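## Task

Undo the knot tying the plastic bag's handles together, then take exactly three pieces of fruit out and set them on open table surface, not on the bag. Every other piece of fruit must stay inside the bag.

## Robot and tools

ROBOT. Two arms, left_arm and right_arm, each end in a two-finger parallel gripper and work over a table. The fingers extend along the gripper's own +z axis and close along its y axis. The reported hand point sits between the pads, roughly 1 cm short of the fingertips. Two fixed cameras, cam_high and cam_low, are on a beam behind the arms. cam_left_wrist and cam_right_wrist ride on the grippers. All images are 896x504.

FRAMES. Scene frame: origin at table-top height, halfway between the arms' nominal bases, +x away from the robot over the table, +z up, left_arm on the +y side. Image left and right do not match arm names. The left base is near y=+0.333 and the right near y=-0.323. Each is tilted only a degree or two from the scene axes. Each arm reports its end_effector_position (m) and end_effector_quat_wxyz in its own base frame. Readings may be off by a few cm, more at long reach. Fixed cameras and the table use the scene frame. Calibration lines (K, distortion D, T_world_to_cam, pos_world) are supplied per camera. Fixed cameras may have shifted up to 2.3 degrees and 9 mm.

ROW FORMAT (execute_actions and move). One row is a single flat list of 14 numbers, each in [-1, 1]. The first 7 are left_arm: dx, dy, dz, rx, ry, rz, opening. The last 7 are right_arm in the same order. dx..rz are an offset, not a pose. They are measured along that arm's base axes from its Hand target at the start of the action or move. Scale: 1.0 = 0.6 m or 180 degrees, so 0.05 is 3 cm or 9 degrees. rx, ry, rz form one rotation vector, turning about the Hand target point. Opening is absolute: +1 = fully open (0.093 m), -1 = closed. Six zeros re-request the arm's current Hand target. Opening 0 means half open, so always restate the opening you want.

execute_actions(actions, cameras): actions is a list of actions. Each action has up to 15 rows, one per 1/30 s step. A shorter action repeats its final row. Every row in an action counts from the same starting Hand target. The next action starts from the new one, so repeating an offset moves farther. An empty actions list returns state plus images. cameras is a list of names, ["all"], or [].

move(target, speed, blend, opening_speed, grip_force, blocking, cameras): target is one row or up to 15 rows. All rows are offsets from the same starting Hand targets, not chained. speed: m/s, 0.002 to 2.9, default 0.25; rotation is capped at twice that in rad/s. It may be one value or one per target. blend: corner rounding in m; 0 stops at each target. opening_speed: change per second on the -1..+1 scale, at least 0.2. grip_force: N per pad, 10 to 50, one value or one per arm. It persists once set. blocking=false returns after about 0.5 s while motion continues. A move lasts at most 10 s and follows straight paths without avoiding anything. Do not route a gripper near its own base; go around it. The result adds a "move:" line: done, off_target, moving, held or fault. limits=paced means a pose was clipped; limits=held means steps were withheld.

wait(seconds 0 to 10) lets time pass. stop brakes a running move. zoom_image(camera, region=[x0,y0,x1,y1]) crops a recent full image, at most 504 px each way. finished_scene(scene = current scene's number) ends the scene irreversibly. Call it only when the goal holds with the robot hands off.

RESULT LINES. Hand target is the last commanded pose, with orientation clipped to within 40 degrees of the measured one each step. The gripper often stops short of it; the next command, even zeros, asks again. If it still rests short, send the gap as an offset. Tool commands shows current commands. grip_measured reads motor position: +1 open, -1 closed. Pads meet near -0.94, and each mm of object width adds about 0.0208. It can read up to 0.02 too open. Joint positions lists waist, shoulder, elbow, wrist pitch, wrist yaw, wrist roll (rad), then the finger gap in m. Ranges: waist -2.618 to 3.054, shoulder 0 to 3.142, elbow 0 to 3.142 (straight at 2.901), wrist pitch and yaw -1.571 to 1.571, roll -2.094 to 2.094. Joint torques follow that order. Joint velocities may say within noise. execute_actions results also list hand positions at some steps. MOTOR HOT appears at 75 °C. At 90 °C an over-temperature fault folds the arm, which then stays idle.

GRIPPING. Here the grip force per pad is capped at about 25 to 37 N. Fruit is round and somewhat soft. Close to a number well below its width reading, but not so low it gets crushed. Keep sending that number to hold. Release with a number well above the width reading. For the plastic bag handles, thin material can slip; check with wrist cameras.

AVOID. Any fruit or the bag falling off the table, or being left off it, fails the task. Set fruit down gently and let go only once it is still. Don't drop or fling items. Hard hits on the table, the bar under the bases, the plate behind it or the low rail fail the scene. Their tops may stand up to 3 cm above the table. Grippers or arms bumping each other, or one gripper clamping the other's fingers, can fail the scene. Faster moves strike harder. A target far beyond a contact presses harder, and a blocked arm keeps pushing and heats its motors. Back it off by commanding a target behind the gripper. Small moves may lag, drift or tilt, so check position and orientation after each one.

Each tool is called after "Emit:" in YAML: its name, and indented under it one key for each argument.

## Session

Emit:
execute_actions:
  actions: []

Scene clock: 0.00 s.
left_arm: end_effector_position=(+0.3741, +0.0034, +0.1040) grip_measured=+1.000 end_effector_quat_wxyz=(+0.633, -0.038, +0.773, -0.015) | right_arm: end_effector_position=(+0.3710, +0.0100, +0.1145) grip_measured=+1.000 end_effector_quat_wxyz=(+0.645, -0.001, +0.764, -0.017)
Joint positions: left_arm=[-0.004 1.585 0.238 1.148 -0.03 -0.078 0.093] | right_arm=[0.069 1.545 0.227 1.149 0.092 -0.012 0.093]
Joint velocities: within noise
Joint torques (N m): no reading
Heat: left arm: 27 °C; right arm: 27 °C.
Hand target: left_arm +0.3746, +0.0021, +0.1044; +0.633, -0.036, +0.773, -0.016 | right_arm +0.3724, +0.0118, +0.1179; +0.649, -0.003, +0.761, -0.015
Tool commands: left_gripper/opening=+1.0 right_gripper/opening=+1.0

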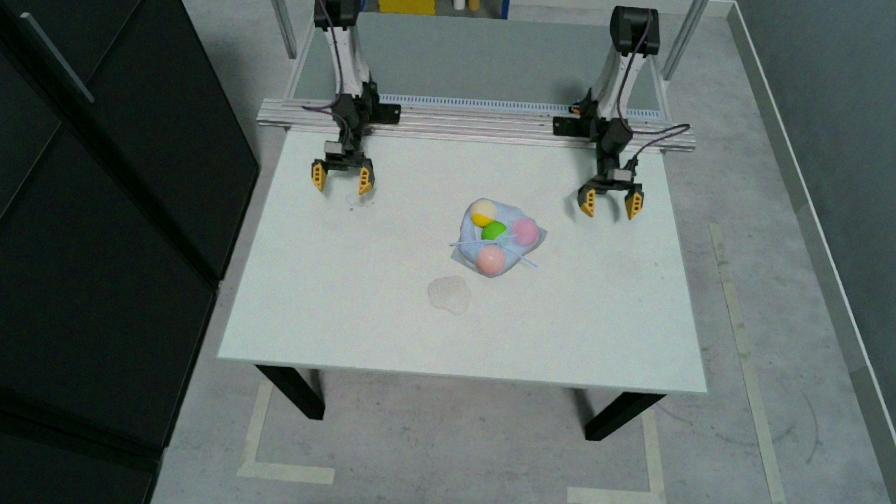

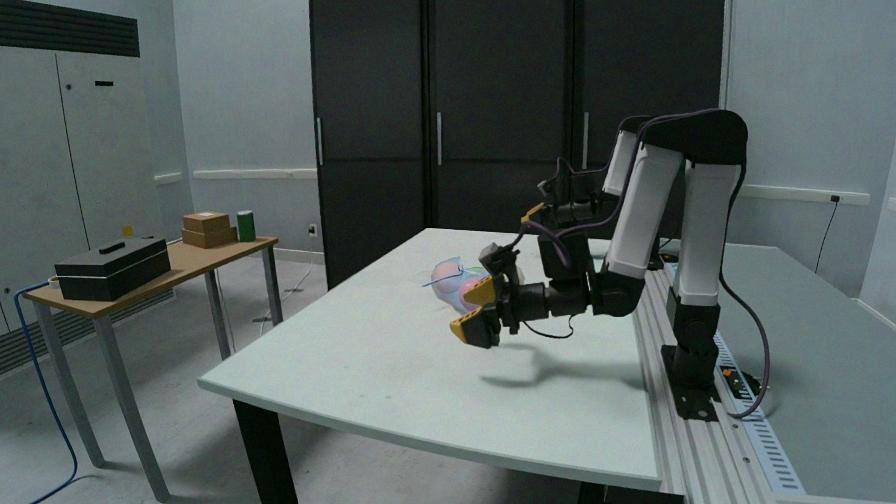

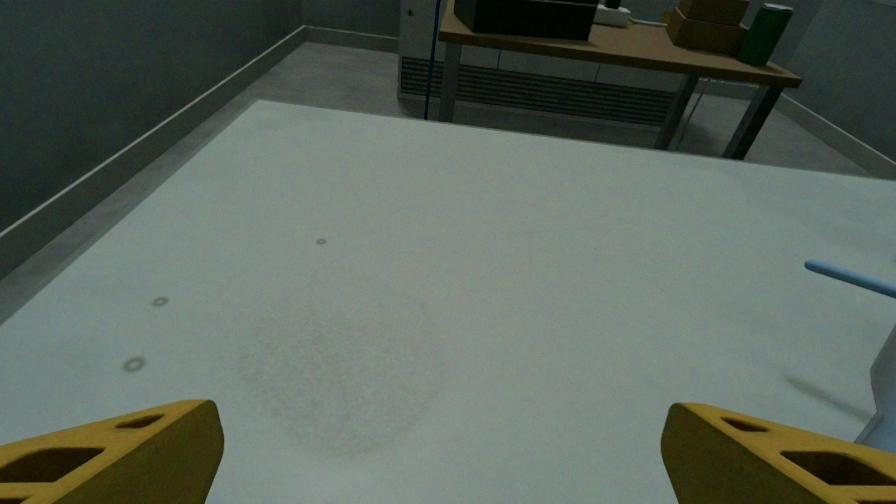

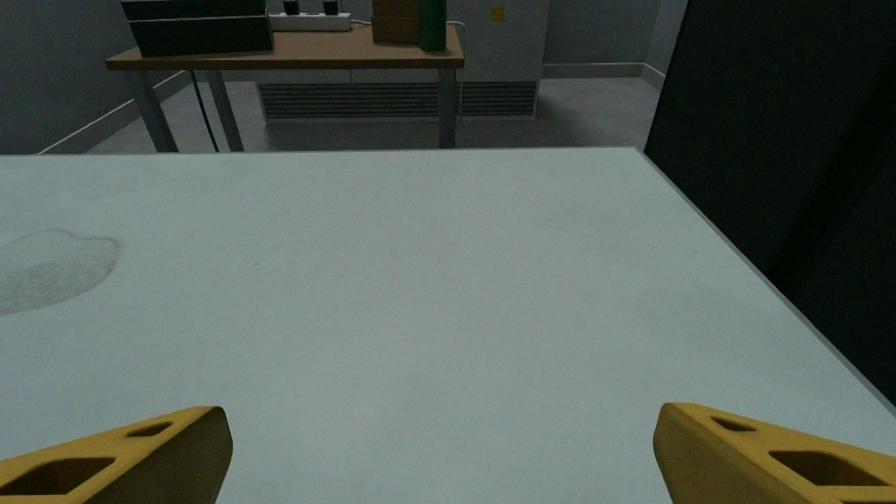

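Emit:
zoom_image:
  camera: "cam_high"
  region: [430, 180, 570, 290]

Emit:
zoom_image:
  camera: "cam_low"
  region: [400, 230, 540, 330]

Scaled by 3.600 from the camera's 896x504 image, which has a finer 1280x720 frame.

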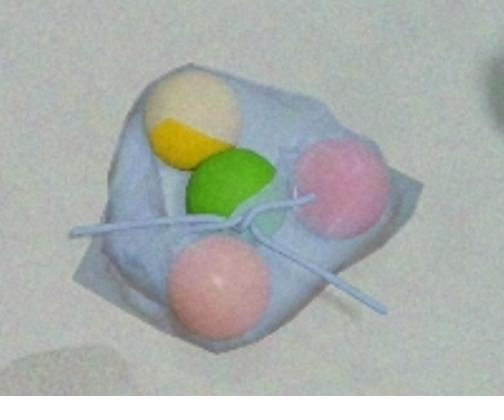

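Scaled by 3.600 from the camera's 896x504 image, which has a finer 1280x720 frame.

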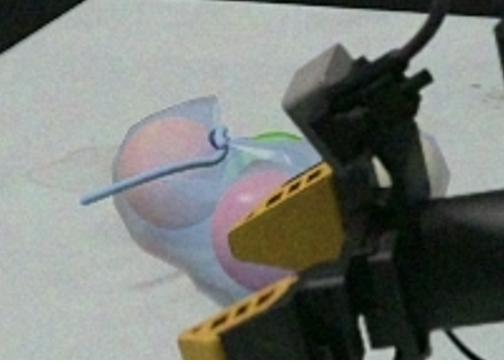

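Emit:
move:
  target: [0.05,-0.42,0.3,0,0.27,0,1,0,0,0,0,0,0,1]
  cameras: ["cam_left_wrist","cam_low"]

Emit:
zoom_image:
  camera: "cam_left_wrist"
  region: [300, 100, 700, 400]

Emit:
zoom_image:
  camera: "cam_low"
  region: [400, 220, 560, 320]

Scene clock: 5.13 s.
left_arm: end_effector_position=(+0.4065, -0.2443, +0.2900) grip_measured=+1.000 end_effector_quat_wxyz=(+0.293, -0.036, +0.955, -0.011) | right_arm: end_effector_position=(+0.3710, +0.0100, +0.1145) grip_measured=+1.000 end_effector_quat_wxyz=(+0.645, -0.001, +0.764, -0.017)
Joint positions: left_arm=[-0.664 2.175 2.643 -1.549 -0.352 -0.651 0.093] | right_arm=[0.069 1.545 0.227 1.149 0.092 -0.012 0.093]
Joint torques (N m): left_arm=[-0.32 -9.16 7.2 1.19 -0.06 -0.1] | right_arm=[-0.03 -4.25 5.24 2.01 0.07 0.05]
Heat: left arm: 28 °C; right arm: 27 °C.
Hand target: left_arm +0.4045, -0.2500, +0.2844; +0.258, -0.040, +0.965, +0.000 | right_arm +0.3724, +0.0118, +0.1179; +0.649, -0.003, +0.761, -0.015
Off the commanded pose: left_arm 0.008 m, 4 deg | right_arm 0.004 m, 1 deg.
joint sent to its limit (left arm) — joint 4 (wrist pitch), lower limit. The joint targets are off in orientation, not in position.
move: off_target (left_arm)
camera_calibration:
cam_left_wrist: T_world_to_cam=[[0.0776198, -0.994827, 0.0655255, -0.294673], [-0.980844, -0.087976, -0.173795, 0.467074], [0.178661, -0.0507803, -0.982599, 0.284985], [0, 0, 0, 1]] pos_world=[0.430083, -0.237586, 0.38051]
Images, in order (width x height): cam_low 896x504, cam_left_wrist 896x504.

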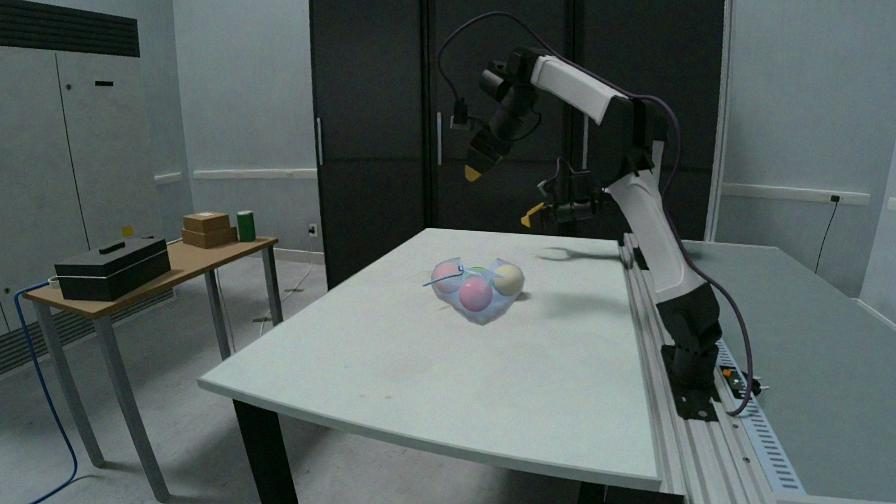

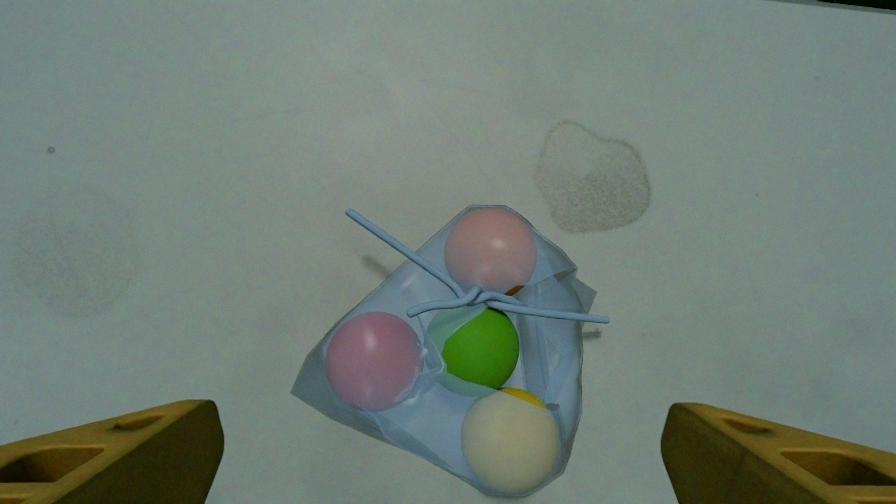

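Scaled by 1.260 from the camera's 896x504 image, which has a finer 1280x720 frame.

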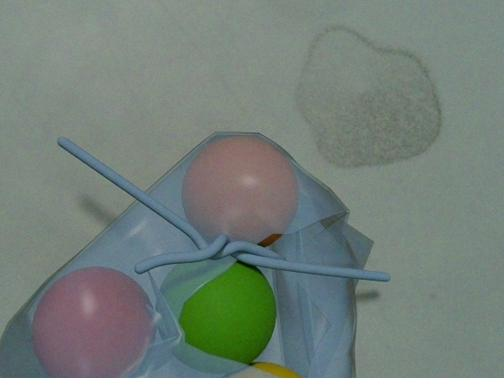

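Scaled by 3.150 from the camera's 896x504 image, which has a finer 1280x720 frame.

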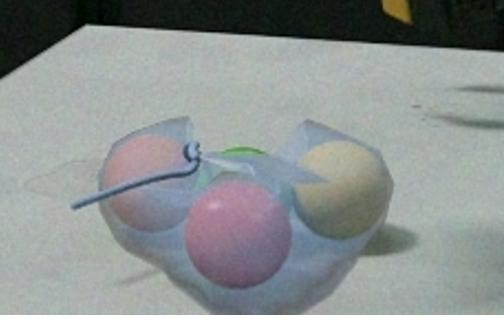

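Zoom fully on the knot.

Emit:
zoom_image:
  camera: "cam_left_wrist"
  region: [390, 250, 530, 340]

Emit:
zoom_image:
  camera: "cam_low"
  region: [415, 250, 485, 300]

Scaled by 3.600 from the camera's 896x504 image, which has a finer 1280x720 frame.

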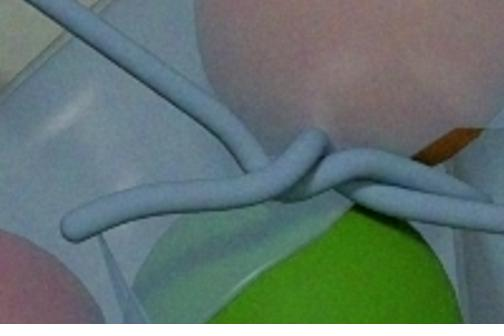

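Scaled by 7.200 from the camera's 896x504 image, which has a finer 1280x720 frame.

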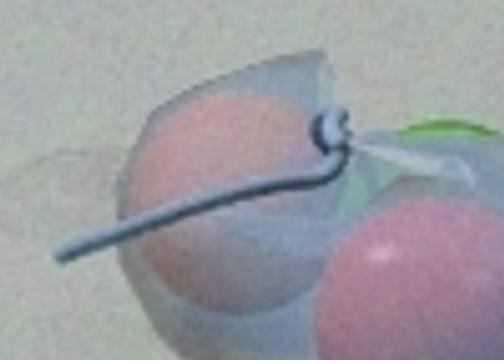

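Emit:
move:
  target: [-0.2,-0.06,-0.17,0,-0.15,0,1,0,0,0,0,0,0,1]
  cameras: ["cam_left_wrist"]

Emit:
zoom_image:
  camera: "cam_left_wrist"
  region: [350, 150, 600, 330]

Scene clock: 9.43 s.
left_arm: end_effector_position=(+0.2861, -0.2884, +0.1790) grip_measured=+1.000 end_effector_quat_wxyz=(+0.470, -0.033, +0.882, -0.002) | right_arm: end_effector_position=(+0.3710, +0.0100, +0.1145) grip_measured=+1.000 end_effector_quat_wxyz=(+0.645, -0.001, +0.764, -0.017)
Joint positions: left_arm=[-1.107 1.645 1.241 -0.611 -0.855 -0.925 0.093] | right_arm=[0.069 1.545 0.227 1.149 0.092 -0.012 0.093]
Joint torques (N m): left_arm=[-0.1 -9.39 5.14 1.51 -0.61 -0.02] | right_arm=[0.08 -4.19 5.27 2.01 0.06 0.04]
Heat: left arm: 28 °C; right arm: 28 °C.
Hand target: left_arm +0.2845, -0.2861, +0.1826; +0.477, -0.039, +0.878, -0.009 | right_arm +0.3724, +0.0118, +0.1179; +0.649, -0.003, +0.761, -0.015
Off the commanded pose: left_arm 0.004 m, 1 deg | right_arm 0.004 m, 1 deg.
move: done
camera_calibration:
cam_left_wrist: T_world_to_cam=[[0.0623298, -0.996087, 0.0626604, -0.317367], [-0.84277, -0.0861605, -0.531333, 0.350817], [0.534652, -0.0196905, -0.844843, 0.0776103], [0, 0, 0, 1]] pos_world=[0.273945, -0.28437, 0.271855]
Images, in order (width x height): cam_left_wrist 896x504.

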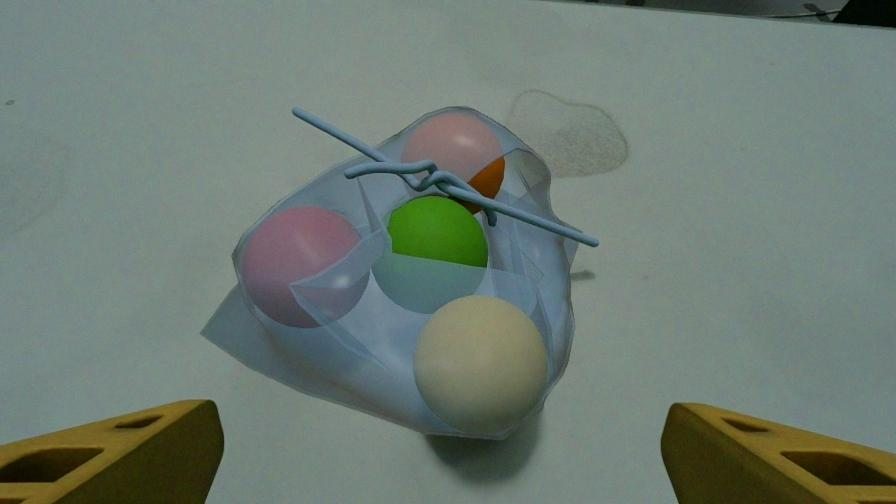

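Scaled by 2.016 from the camera's 896x504 image, which has a finer 1280x720 frame.

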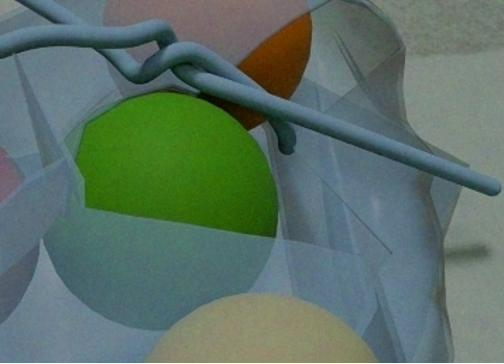

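Emit:
move:
  target: [0.271,0.06,-0.025,0.194,0.276,-0.37,-0.4,0,0,0,0,0,0,1]
  cameras: ["cam_left_wrist","cam_low","cam_high"]

Scene clock: 17.17 s.
left_arm: end_effector_position=(+0.4476, -0.2482, +0.1744) grip_measured=-0.398 end_effector_quat_wxyz=(+0.144, +0.547, +0.825, +0.014) | right_arm: end_effector_position=(+0.3710, +0.0100, +0.1145) grip_measured=+1.000 end_effector_quat_wxyz=(+0.645, -0.001, +0.764, -0.017)
Joint positions: left_arm=[-0.508 2.443 2.713 -1.55 -0.006 0.663 0.026] | right_arm=[0.069 1.545 0.227 1.149 0.092 -0.012 0.093]
Joint torques (N m): left_arm=[0.1 -10.99 7.65 0.85 0.14 0.14] | right_arm=[0.01 -4.23 5.23 2 0.07 0.05]
Heat: left arm: 29 °C; right arm: 29 °C.
Hand target: left_arm +0.4471, -0.2500, +0.1674; +0.000, +0.559, +0.829, +0.000 | right_arm +0.3724, +0.0118, +0.1179; +0.649, -0.003, +0.761, -0.015
Off the commanded pose: left_arm 0.007 m, 17 deg | right_arm 0.004 m, 1 deg.
joint sent to its limit (left arm) — joint 4 (wrist pitch), lower limit. The joint targets are off in orientation, not in position.
move: off_target (left_arm)
camera_calibration:
cam_left_wrist: T_world_to_cam=[[-0.890507, -0.423714, -0.165719, 0.321245], [-0.449846, 0.8745, 0.181348, 0.426091], [0.0680813, 0.23604, -0.969355, 0.282154], [0, 0, 0, 1]] pos_world=[0.458537, -0.303101, 0.249473]
Images, in order (width x height): cam_high 896x504, cam_low 896x504, cam_left_wrist 896x504.

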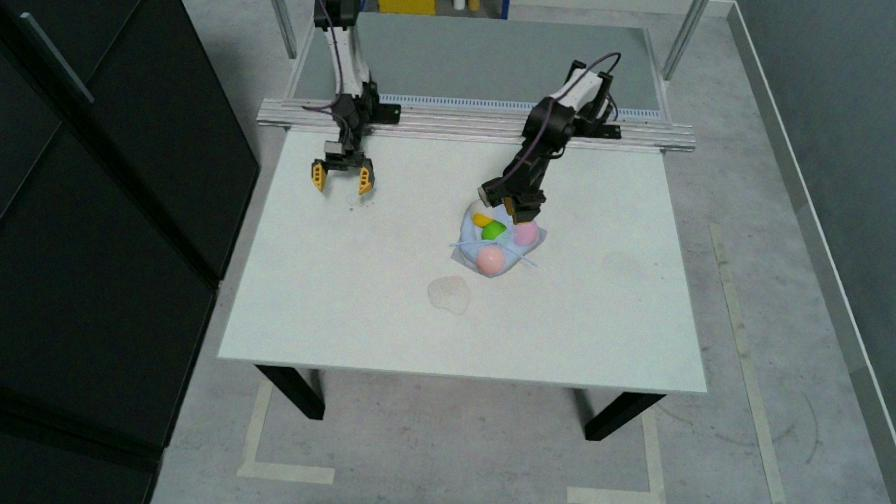

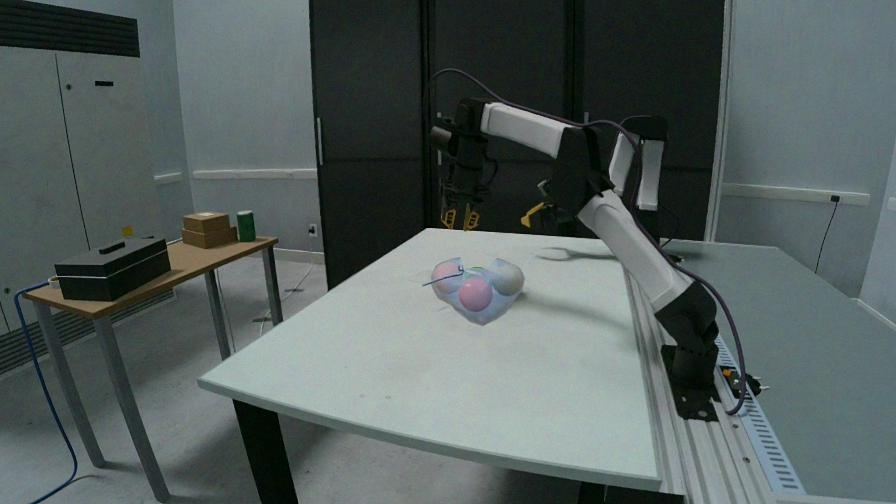

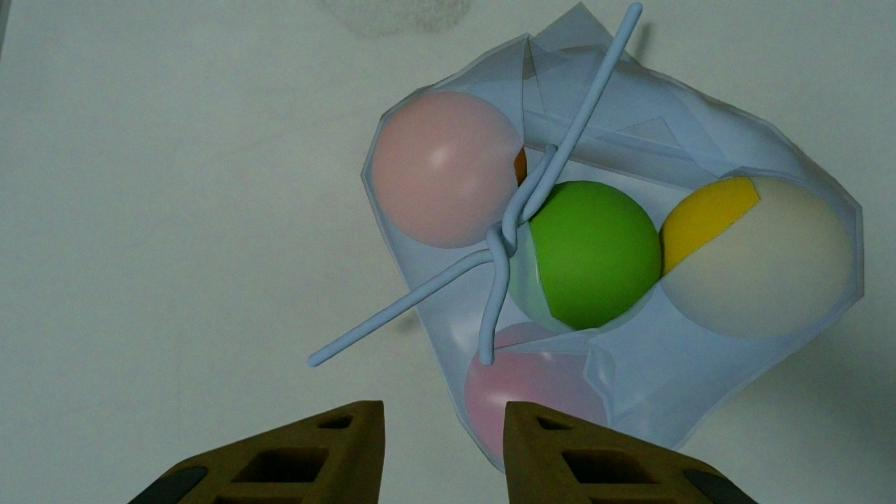

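Emit:
move:
  target: [0,0,-0.152,0,0,0,-0.4,0,0,0,0,0,0,1]
  cameras: ["cam_left_wrist","cam_low"]
  speed: 0.1

Emit:
zoom_image:
  camera: "cam_low"
  region: [400, 200, 540, 300]

Scene clock: 19.50 s.
left_arm: end_effector_position=(+0.4497, -0.2493, +0.0842) grip_measured=-0.398 end_effector_quat_wxyz=(+0.053, +0.552, +0.832, +0.007) | right_arm: end_effector_position=(+0.3710, +0.0100, +0.1145) grip_measured=+1.000 end_effector_quat_wxyz=(+0.645, -0.001, +0.764, -0.017)
Joint positions: left_arm=[-0.508 2.625 2.713 -1.552 -0.006 0.664 0.026] | right_arm=[0.069 1.545 0.227 1.149 0.092 -0.012 0.093]
Joint torques (N m): left_arm=[0.06 -12.34 6.91 0.51 0.12 0.12] | right_arm=[0.02 -4.3 5.19 2 0.07 0.04]
Heat: left arm: 30 °C; right arm: 29 °C.
Hand target: left_arm +0.4472, -0.2500, +0.0762; +0.000, +0.559, +0.829, +0.000 | right_arm +0.3724, +0.0118, +0.1179; +0.649, -0.003, +0.761, -0.015
Off the commanded pose: left_arm 0.008 m, 6 deg | right_arm 0.004 m, 1 deg.
joint sent to its limit (left arm) — joint 4 (wrist pitch), lower limit. The joint targets are off in orientation, not in position.
move: off_target (left_arm)
camera_calibration:
cam_left_wrist: T_world_to_cam=[[-0.909076, -0.412572, -0.0580052, 0.309695], [-0.407623, 0.851969, 0.328623, 0.407467], [-0.0861621, 0.322388, -0.942678, 0.28343], [0, 0, 0, 1]] pos_world=[0.47205, -0.310752, 0.151244]
Images, in order (width x height): cam_low 896x504, cam_left_wrist 896x504.

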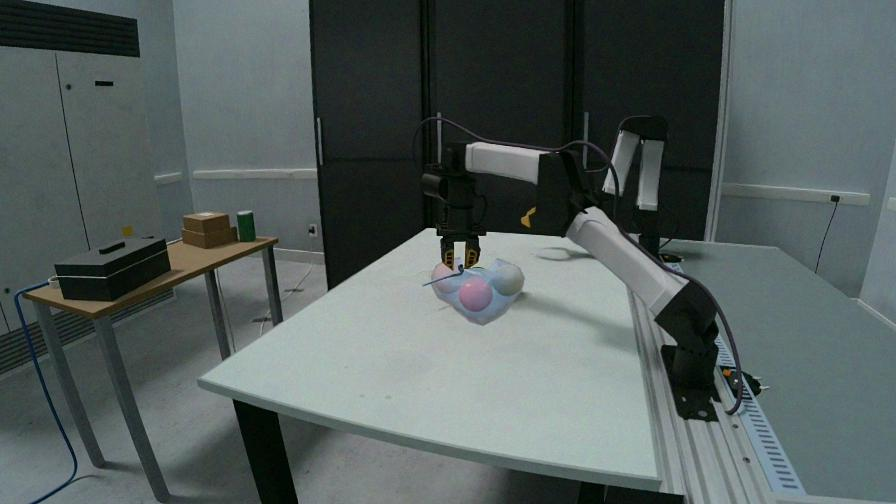

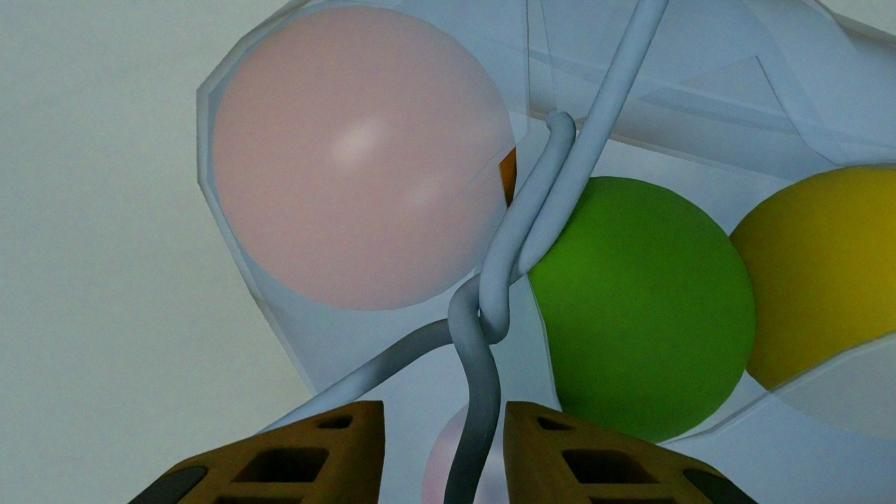

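Scaled by 3.600 from the camera's 896x504 image, which has a finer 1280x720 frame.

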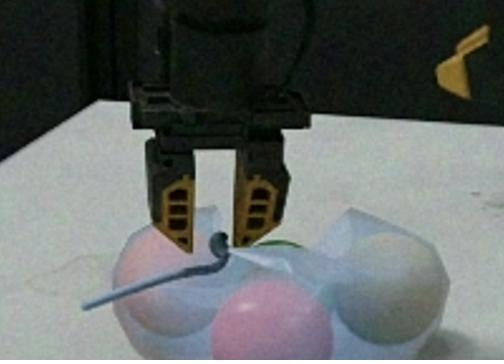

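Emit:
move:
  target:
    - [0,0,-0.012,0,0,0,-0.4,0,0,0,0,0,0,1]
    - [0,0,-0.012,0,0,0,-1,0,0,0,0,0,0,1]
    - [0,0.02,0.05,0,0,0,-1,0,0,0,0,0,0,1]
  cameras: ["cam_left_wrist","cam_low"]
  speed: 0.05

Emit:
zoom_image:
  camera: "cam_low"
  region: [400, 200, 540, 300]

Scene clock: 22.87 s.
left_arm: end_effector_position=(+0.4522, -0.2407, +0.0921) grip_measured=-0.931 end_effector_quat_wxyz=(+0.057, +0.553, +0.831, +0.009) | right_arm: end_effector_position=(+0.3710, +0.0100, +0.1145) grip_measured=+1.000 end_effector_quat_wxyz=(+0.645, -0.001, +0.764, -0.017)
Joint positions: left_arm=[-0.491 2.601 2.699 -1.553 -0.006 0.685 0.001] | right_arm=[0.069 1.545 0.227 1.149 0.092 -0.012 0.093]
Joint torques (N m): left_arm=[0.4 -16.84 4.38 0.53 0.14 0.12] | right_arm=[0.1 -4.22 5.26 2.01 0.08 0.07]
Heat: left arm: 32 °C; right arm: 30 °C.
Hand target: left_arm +0.4471, -0.2381, +0.1062; +0.000, +0.559, +0.829, +0.000 | right_arm +0.3724, +0.0118, +0.1179; +0.649, -0.003, +0.761, -0.015
Off the commanded pose: left_arm 0.015 m, 7 deg | right_arm 0.004 m, 1 deg.
joint sent to its limit (left arm) — joint 4 (wrist pitch), lower limit. The joint targets are off in orientation, not in position.
move: off_target (left_arm); target 2's new opening was sent with left_arm's hand 0.009 m and 6 deg from that target
camera_calibration:
cam_left_wrist: T_world_to_cam=[[-0.909731, -0.410078, -0.0649948, 0.317625], [-0.407983, 0.853849, 0.323251, 0.399574], [-0.0770625, 0.320588, -0.944079, 0.283943], [0, 0, 0, 1]] pos_world=[0.473855, -0.301954, 0.159545]
Images, in order (width x height): cam_low 896x504, cam_left_wrist 896x504.

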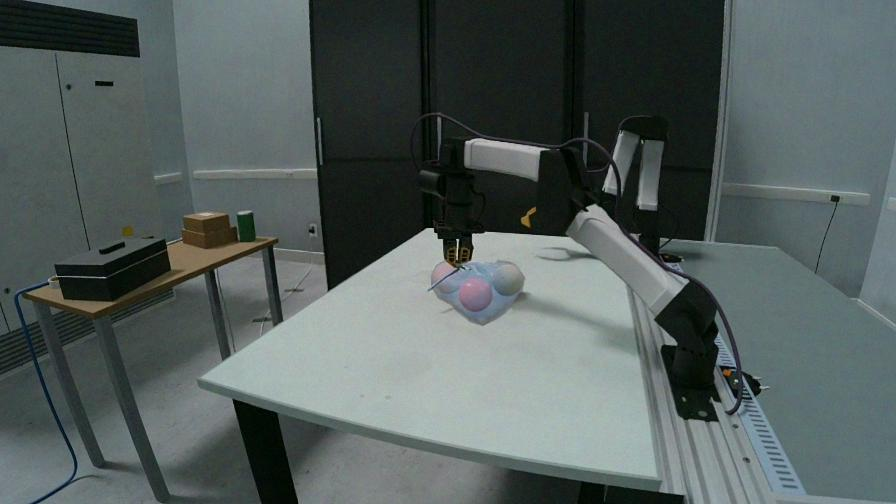

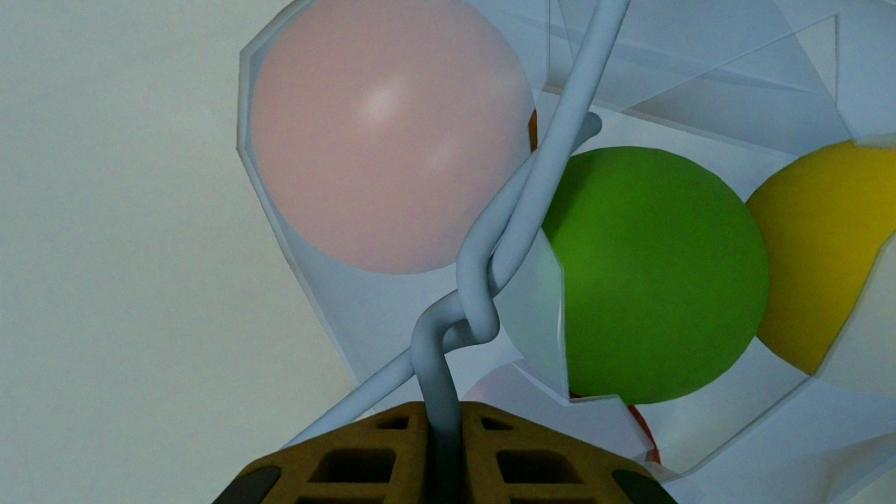

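Scaled by 3.600 from the camera's 896x504 image, which has a finer 1280x720 frame.

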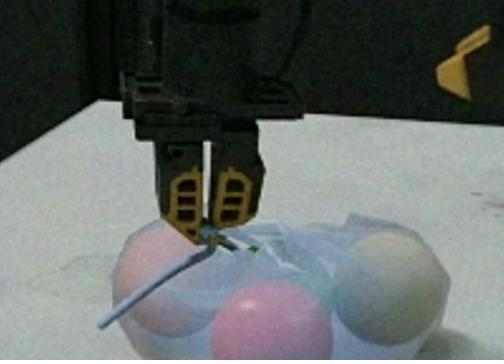

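Emit:
move:
  target: [0,0.08,0.03,0,0,0,-1,0,0,0,0,0,0,1]
  cameras: ["cam_left_wrist","cam_low"]
  speed: 0.05

Emit:
zoom_image:
  camera: "cam_low"
  region: [400, 200, 540, 300]

Scene clock: 25.00 s.
left_arm: end_effector_position=(+0.4526, -0.1918, +0.1087) grip_measured=-0.931 end_effector_quat_wxyz=(+0.042, +0.553, +0.832, +0.011) | right_arm: end_effector_position=(+0.3710, +0.0100, +0.1145) grip_measured=+1.000 end_effector_quat_wxyz=(+0.645, -0.001, +0.764, -0.017)
Joint positions: left_arm=[-0.403 2.493 2.564 -1.555 -0.006 0.772 0.001] | right_arm=[0.069 1.545 0.227 1.149 0.092 -0.012 0.093]
Joint torques (N m): left_arm=[0.25 -16.57 4.57 0.48 0.15 0.15] | right_arm=[-0.01 -4.31 5.16 2.01 0.07 0.03]
Heat: left arm: 33 °C; right arm: 30 °C.
Hand target: left_arm +0.4471, -0.1901, +0.1242; +0.000, +0.559, +0.829, +0.000 | right_arm +0.3724, +0.0118, +0.1179; +0.649, -0.003, +0.761, -0.015
Off the commanded pose: left_arm 0.016 m, 5 deg | right_arm 0.004 m, 1 deg.
joint sent to its limit (left arm) — joint 4 (wrist pitch), lower limit. The joint targets are off in orientation, not in position.
move: off_target (left_arm)
camera_calibration:
cam_left_wrist: T_world_to_cam=[[-0.910408, -0.410307, -0.0529648, 0.337959], [-0.401768, 0.84631, 0.349774, 0.345459], [-0.0986904, 0.339717, -0.935336, 0.296552], [0, 0, 0, 1]] pos_world=[0.475742, -0.254442, 0.174443]
Images, in order (width x height): cam_low 896x504, cam_left_wrist 896x504.

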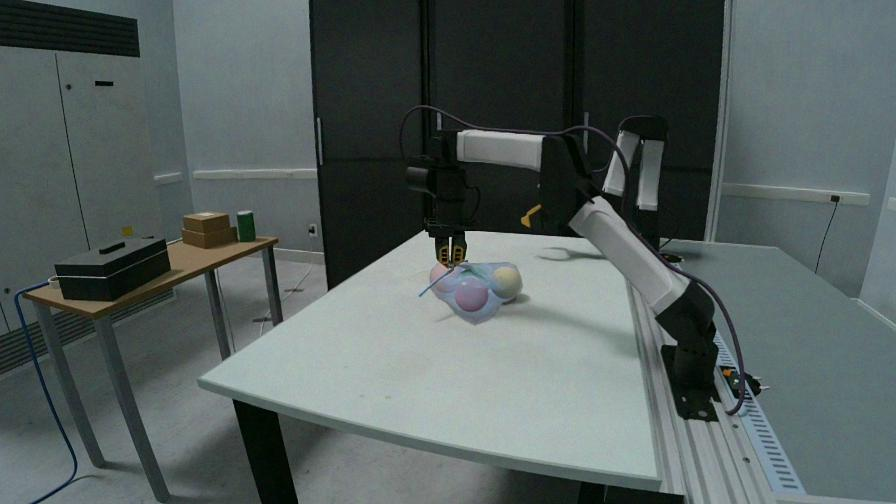

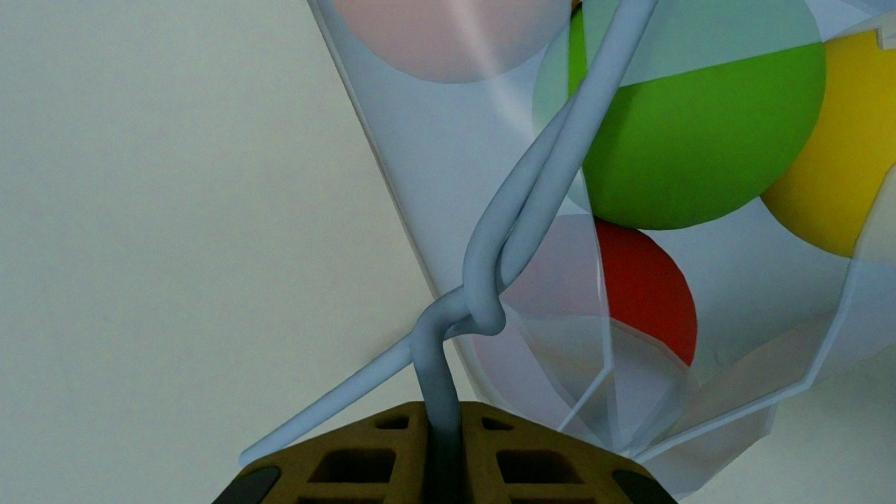

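Scaled by 3.600 from the camera's 896x504 image, which has a finer 1280x720 frame.

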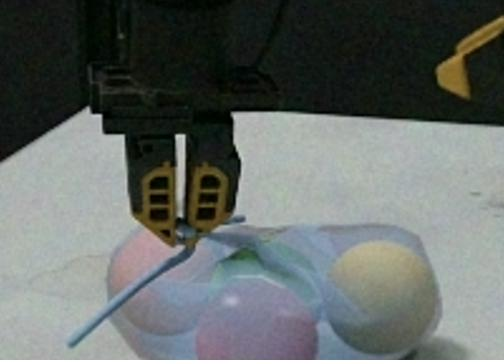

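Emit:
execute_actions:
  actions: []
  cameras: ["cam_high"]

Emit:
zoom_image:
  camera: "cam_high"
  region: [440, 180, 580, 290]

Emit:
move:
  target: [0,0,0,0,0,0,-1,0.05,0.28,0.27,0,0.2,0,-0.4]
  cameras: ["cam_right_wrist","cam_high"]

Emit:
zoom_image:
  camera: "cam_right_wrist"
  region: [300, 100, 700, 400]

Scene clock: 27.77 s.
left_arm: end_effector_position=(+0.4526, -0.1918, +0.1087) grip_measured=-0.931 end_effector_quat_wxyz=(+0.042, +0.554, +0.832, +0.011) | right_arm: end_effector_position=(+0.3710, +0.0100, +0.1145) grip_measured=+1.000 end_effector_quat_wxyz=(+0.645, -0.001, +0.764, -0.017)
Joint positions: left_arm=[-0.403 2.493 2.564 -1.555 -0.006 0.772 0.001] | right_arm=[0.069 1.545 0.227 1.149 0.092 -0.012 0.093]
Joint velocities: within noise
Joint torques (N m): left_arm=[0.28 -16.54 4.53 0.49 0.13 0.13] | right_arm=[0.06 -4.21 5.22 2 0.08 0.06]
Heat: left arm: 36 °C; right arm: 30 °C.
Hand target: left_arm +0.4471, -0.1901, +0.1242; +0.000, +0.559, +0.829, +0.000 | right_arm +0.3724, +0.0118, +0.1179; +0.649, -0.003, +0.761, -0.015
Tool commands: left_gripper/opening=-1.0 right_gripper/opening=+1.0
Off the commanded pose: left_arm 0.016 m, 5 deg | right_arm 0.004 m, 1 deg.
Images, in order (width x height): cam_high 896x504.

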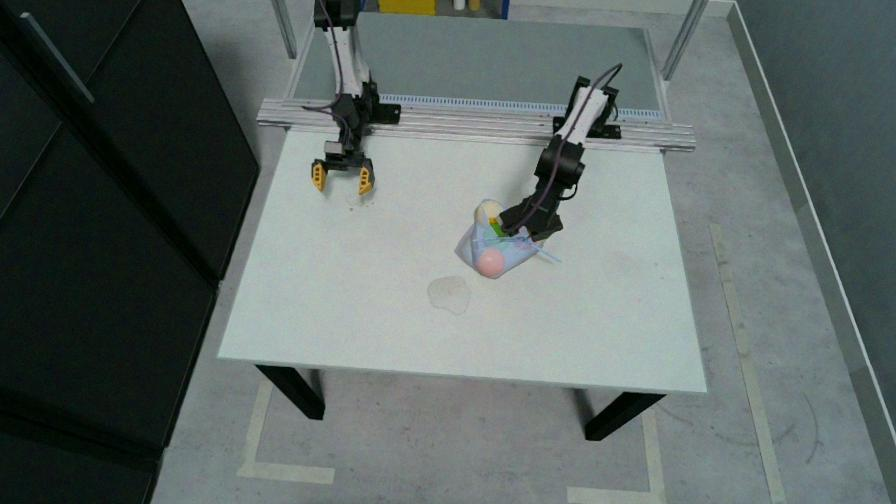

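Scaled by 3.600 from the camera's 896x504 image, which has a finer 1280x720 frame.

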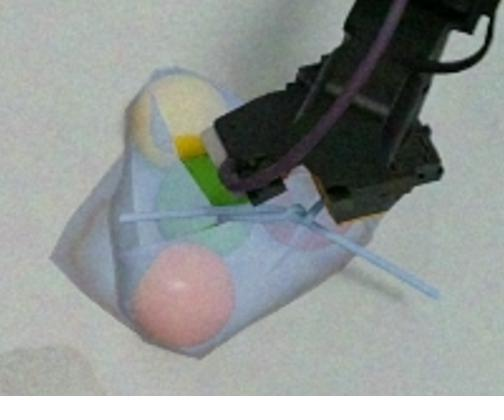

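Scene clock: 30.10 s.
left_arm: end_effector_position=(+0.4526, -0.1918, +0.1087) grip_measured=-0.931 end_effector_quat_wxyz=(+0.042, +0.554, +0.832, +0.011) | right_arm: end_effector_position=(+0.4002, +0.1752, +0.2805) grip_measured=-0.398 end_effector_quat_wxyz=(+0.386, -0.007, +0.922, -0.015)
Joint positions: left_arm=[-0.403 2.493 2.564 -1.555 -0.006 0.772 0.001] | right_arm=[0.568 1.667 1.746 -0.952 0.413 0.401 0.026]
Joint torques (N m): left_arm=[0.31 -16.59 4.55 0.48 0.13 0.14] | right_arm=[0.18 -4.88 9.33 1.34 0.26 0.15]
Heat: left arm: 38 °C; right arm: 30 °C.
Hand target: left_arm +0.4471, -0.1901, +0.1242; +0.000, +0.559, +0.829, +0.000 | right_arm +0.4024, +0.1798, +0.2798; +0.382, -0.007, +0.924, -0.013
Off the commanded pose: left_arm 0.016 m, 5 deg | right_arm 0.005 m, 1 deg.
joint sent to its limit (left arm) — joint 4 (wrist pitch), lower limit. The joint targets are off in orientation, not in position.
move: off_target (left_arm)
camera_calibration:
cam_right_wrist: T_world_to_cam=[[-0.00609584, -0.997842, 0.0653838, 0.154548], [-0.941383, -0.0163275, -0.336946, 0.513717], [0.337286, -0.0636051, -0.939251, 0.229091], [0, 0, 0, 1]] pos_world=[0.407277, 0.177174, 0.378164]
Images, in order (width x height): cam_high 896x504, cam_right_wrist 896x504.

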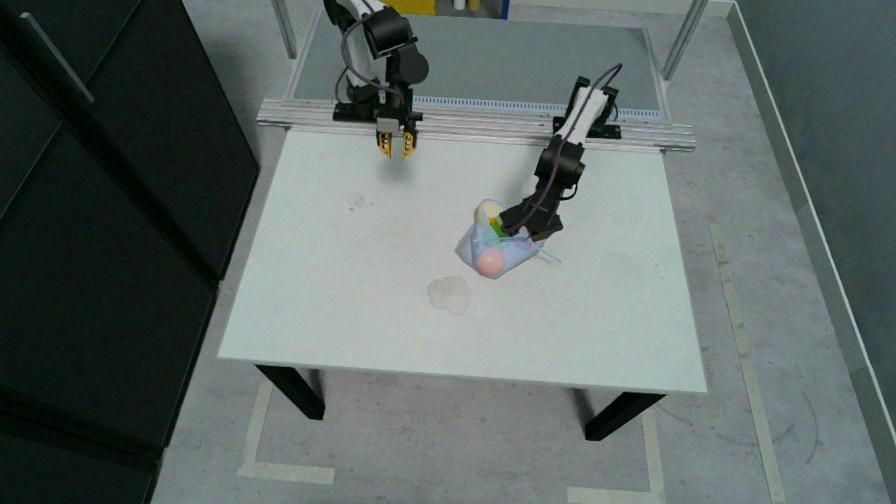

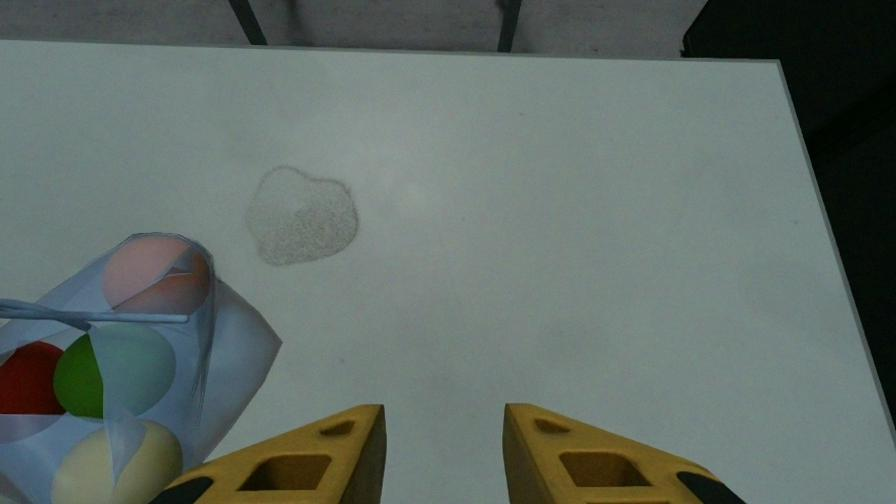

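Scaled by 1.260 from the camera's 896x504 image, which has a finer 1280x720 frame.

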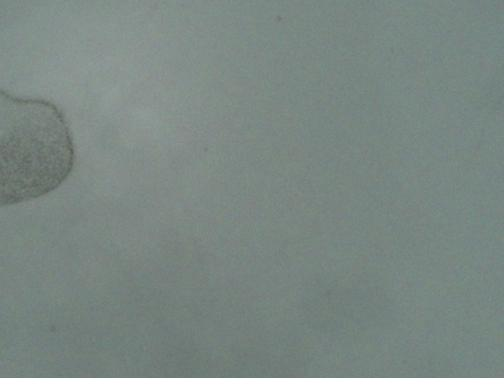

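Emit:
zoom_image:
  camera: "cam_right_wrist"
  region: [0, 210, 290, 400]

Scaled by 1.738 from the camera's 896x504 image, which has a finer 1280x720 frame.

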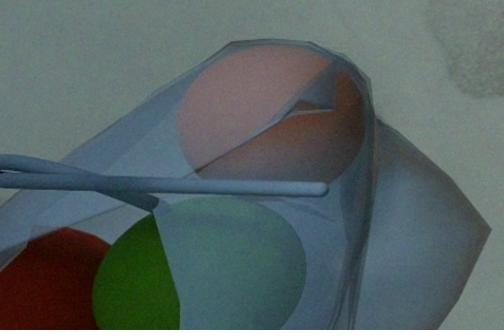

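Emit:
move:
  target:
    - [0,0,-0.025,0,0,0,-0.3,0,0,0,0,0,0,-0.4]
    - [0,0,0.08,0,0,0,-0.3,0,0,0,0,0,0,-0.4]
    - [0,0.10,0.15,-0.22,-0.12,0.068,-0.3,0,0,0,0,0,0,-0.4]
  cameras: ["cam_left_wrist","cam_high"]
  speed: 0.15

Emit:
zoom_image:
  camera: "cam_high"
  region: [430, 180, 570, 290]

Scene clock: 38.53 s.
left_arm: end_effector_position=(+0.4513, -0.1290, +0.2033) grip_measured=-0.302 end_effector_quat_wxyz=(+0.326, +0.430, +0.824, -0.174) | right_arm: end_effector_position=(+0.4002, +0.1752, +0.2804) grip_measured=-0.398 end_effector_quat_wxyz=(+0.386, -0.007, +0.923, -0.015)
Joint positions: left_arm=[-0.087 1.871 1.724 -0.883 0.56 0.716 0.031] | right_arm=[0.568 1.667 1.746 -0.952 0.413 0.401 0.026]
Joint torques (N m): left_arm=[0.23 -12.42 5.44 1.52 0.53 -0.11] | right_arm=[0.14 -4.96 9.32 1.33 0.3 0.12]
Heat: left arm: 42 °C; right arm: 30 °C.
Hand target: left_arm +0.4471, -0.1300, +0.2141; +0.339, +0.427, +0.819, -0.176 | right_arm +0.4025, +0.1798, +0.2798; +0.382, -0.007, +0.924, -0.013
Off the commanded pose: left_arm 0.012 m, 2 deg | right_arm 0.005 m, 1 deg.
move: off_target (left_arm)
camera_calibration:
cam_left_wrist: T_world_to_cam=[[-0.814543, -0.57929, 0.0307165, 0.285508], [-0.55479, 0.762435, -0.333018, 0.455778], [0.169494, -0.288298, -0.94242, 0.162937], [0, 0, 0, 1]] pos_world=[0.457802, -0.135135, 0.296567]
Images, in order (width x height): cam_high 896x504, cam_left_wrist 896x504.

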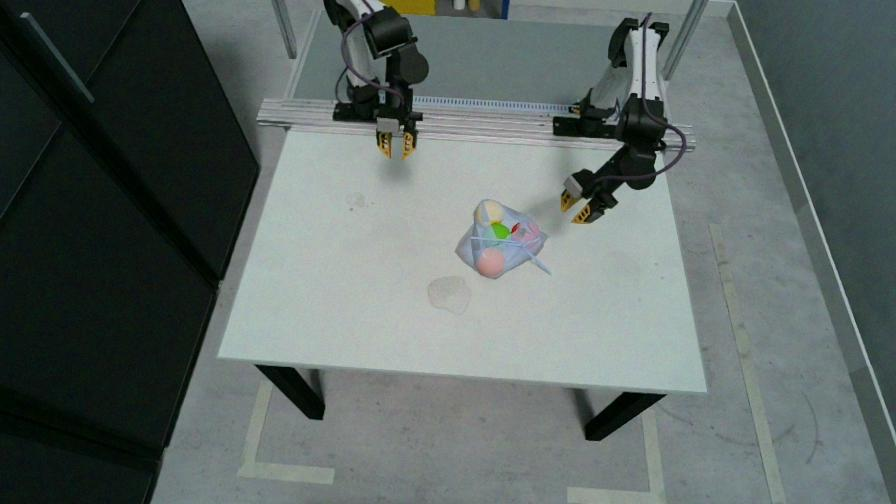

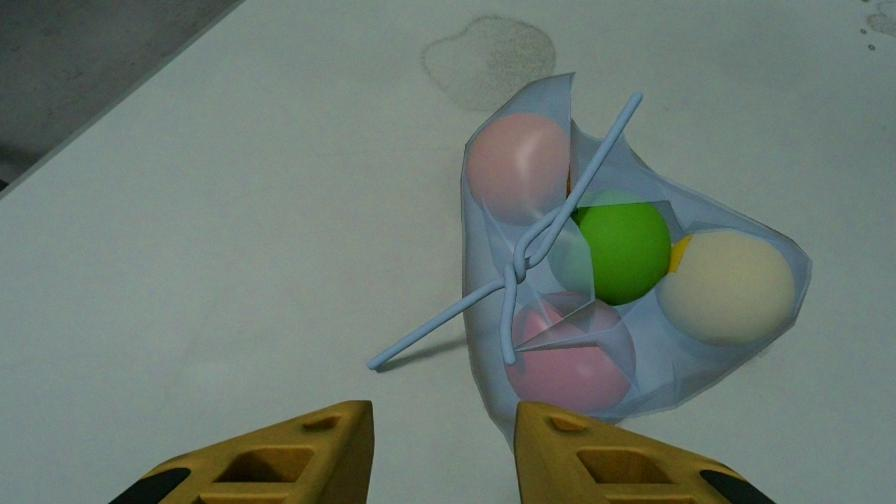

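Scaled by 3.600 from the camera's 896x504 image, which has a finer 1280x720 frame.

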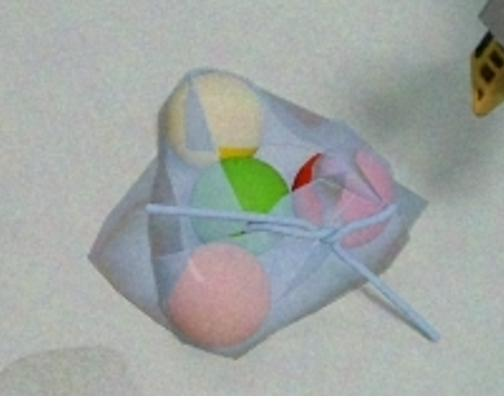

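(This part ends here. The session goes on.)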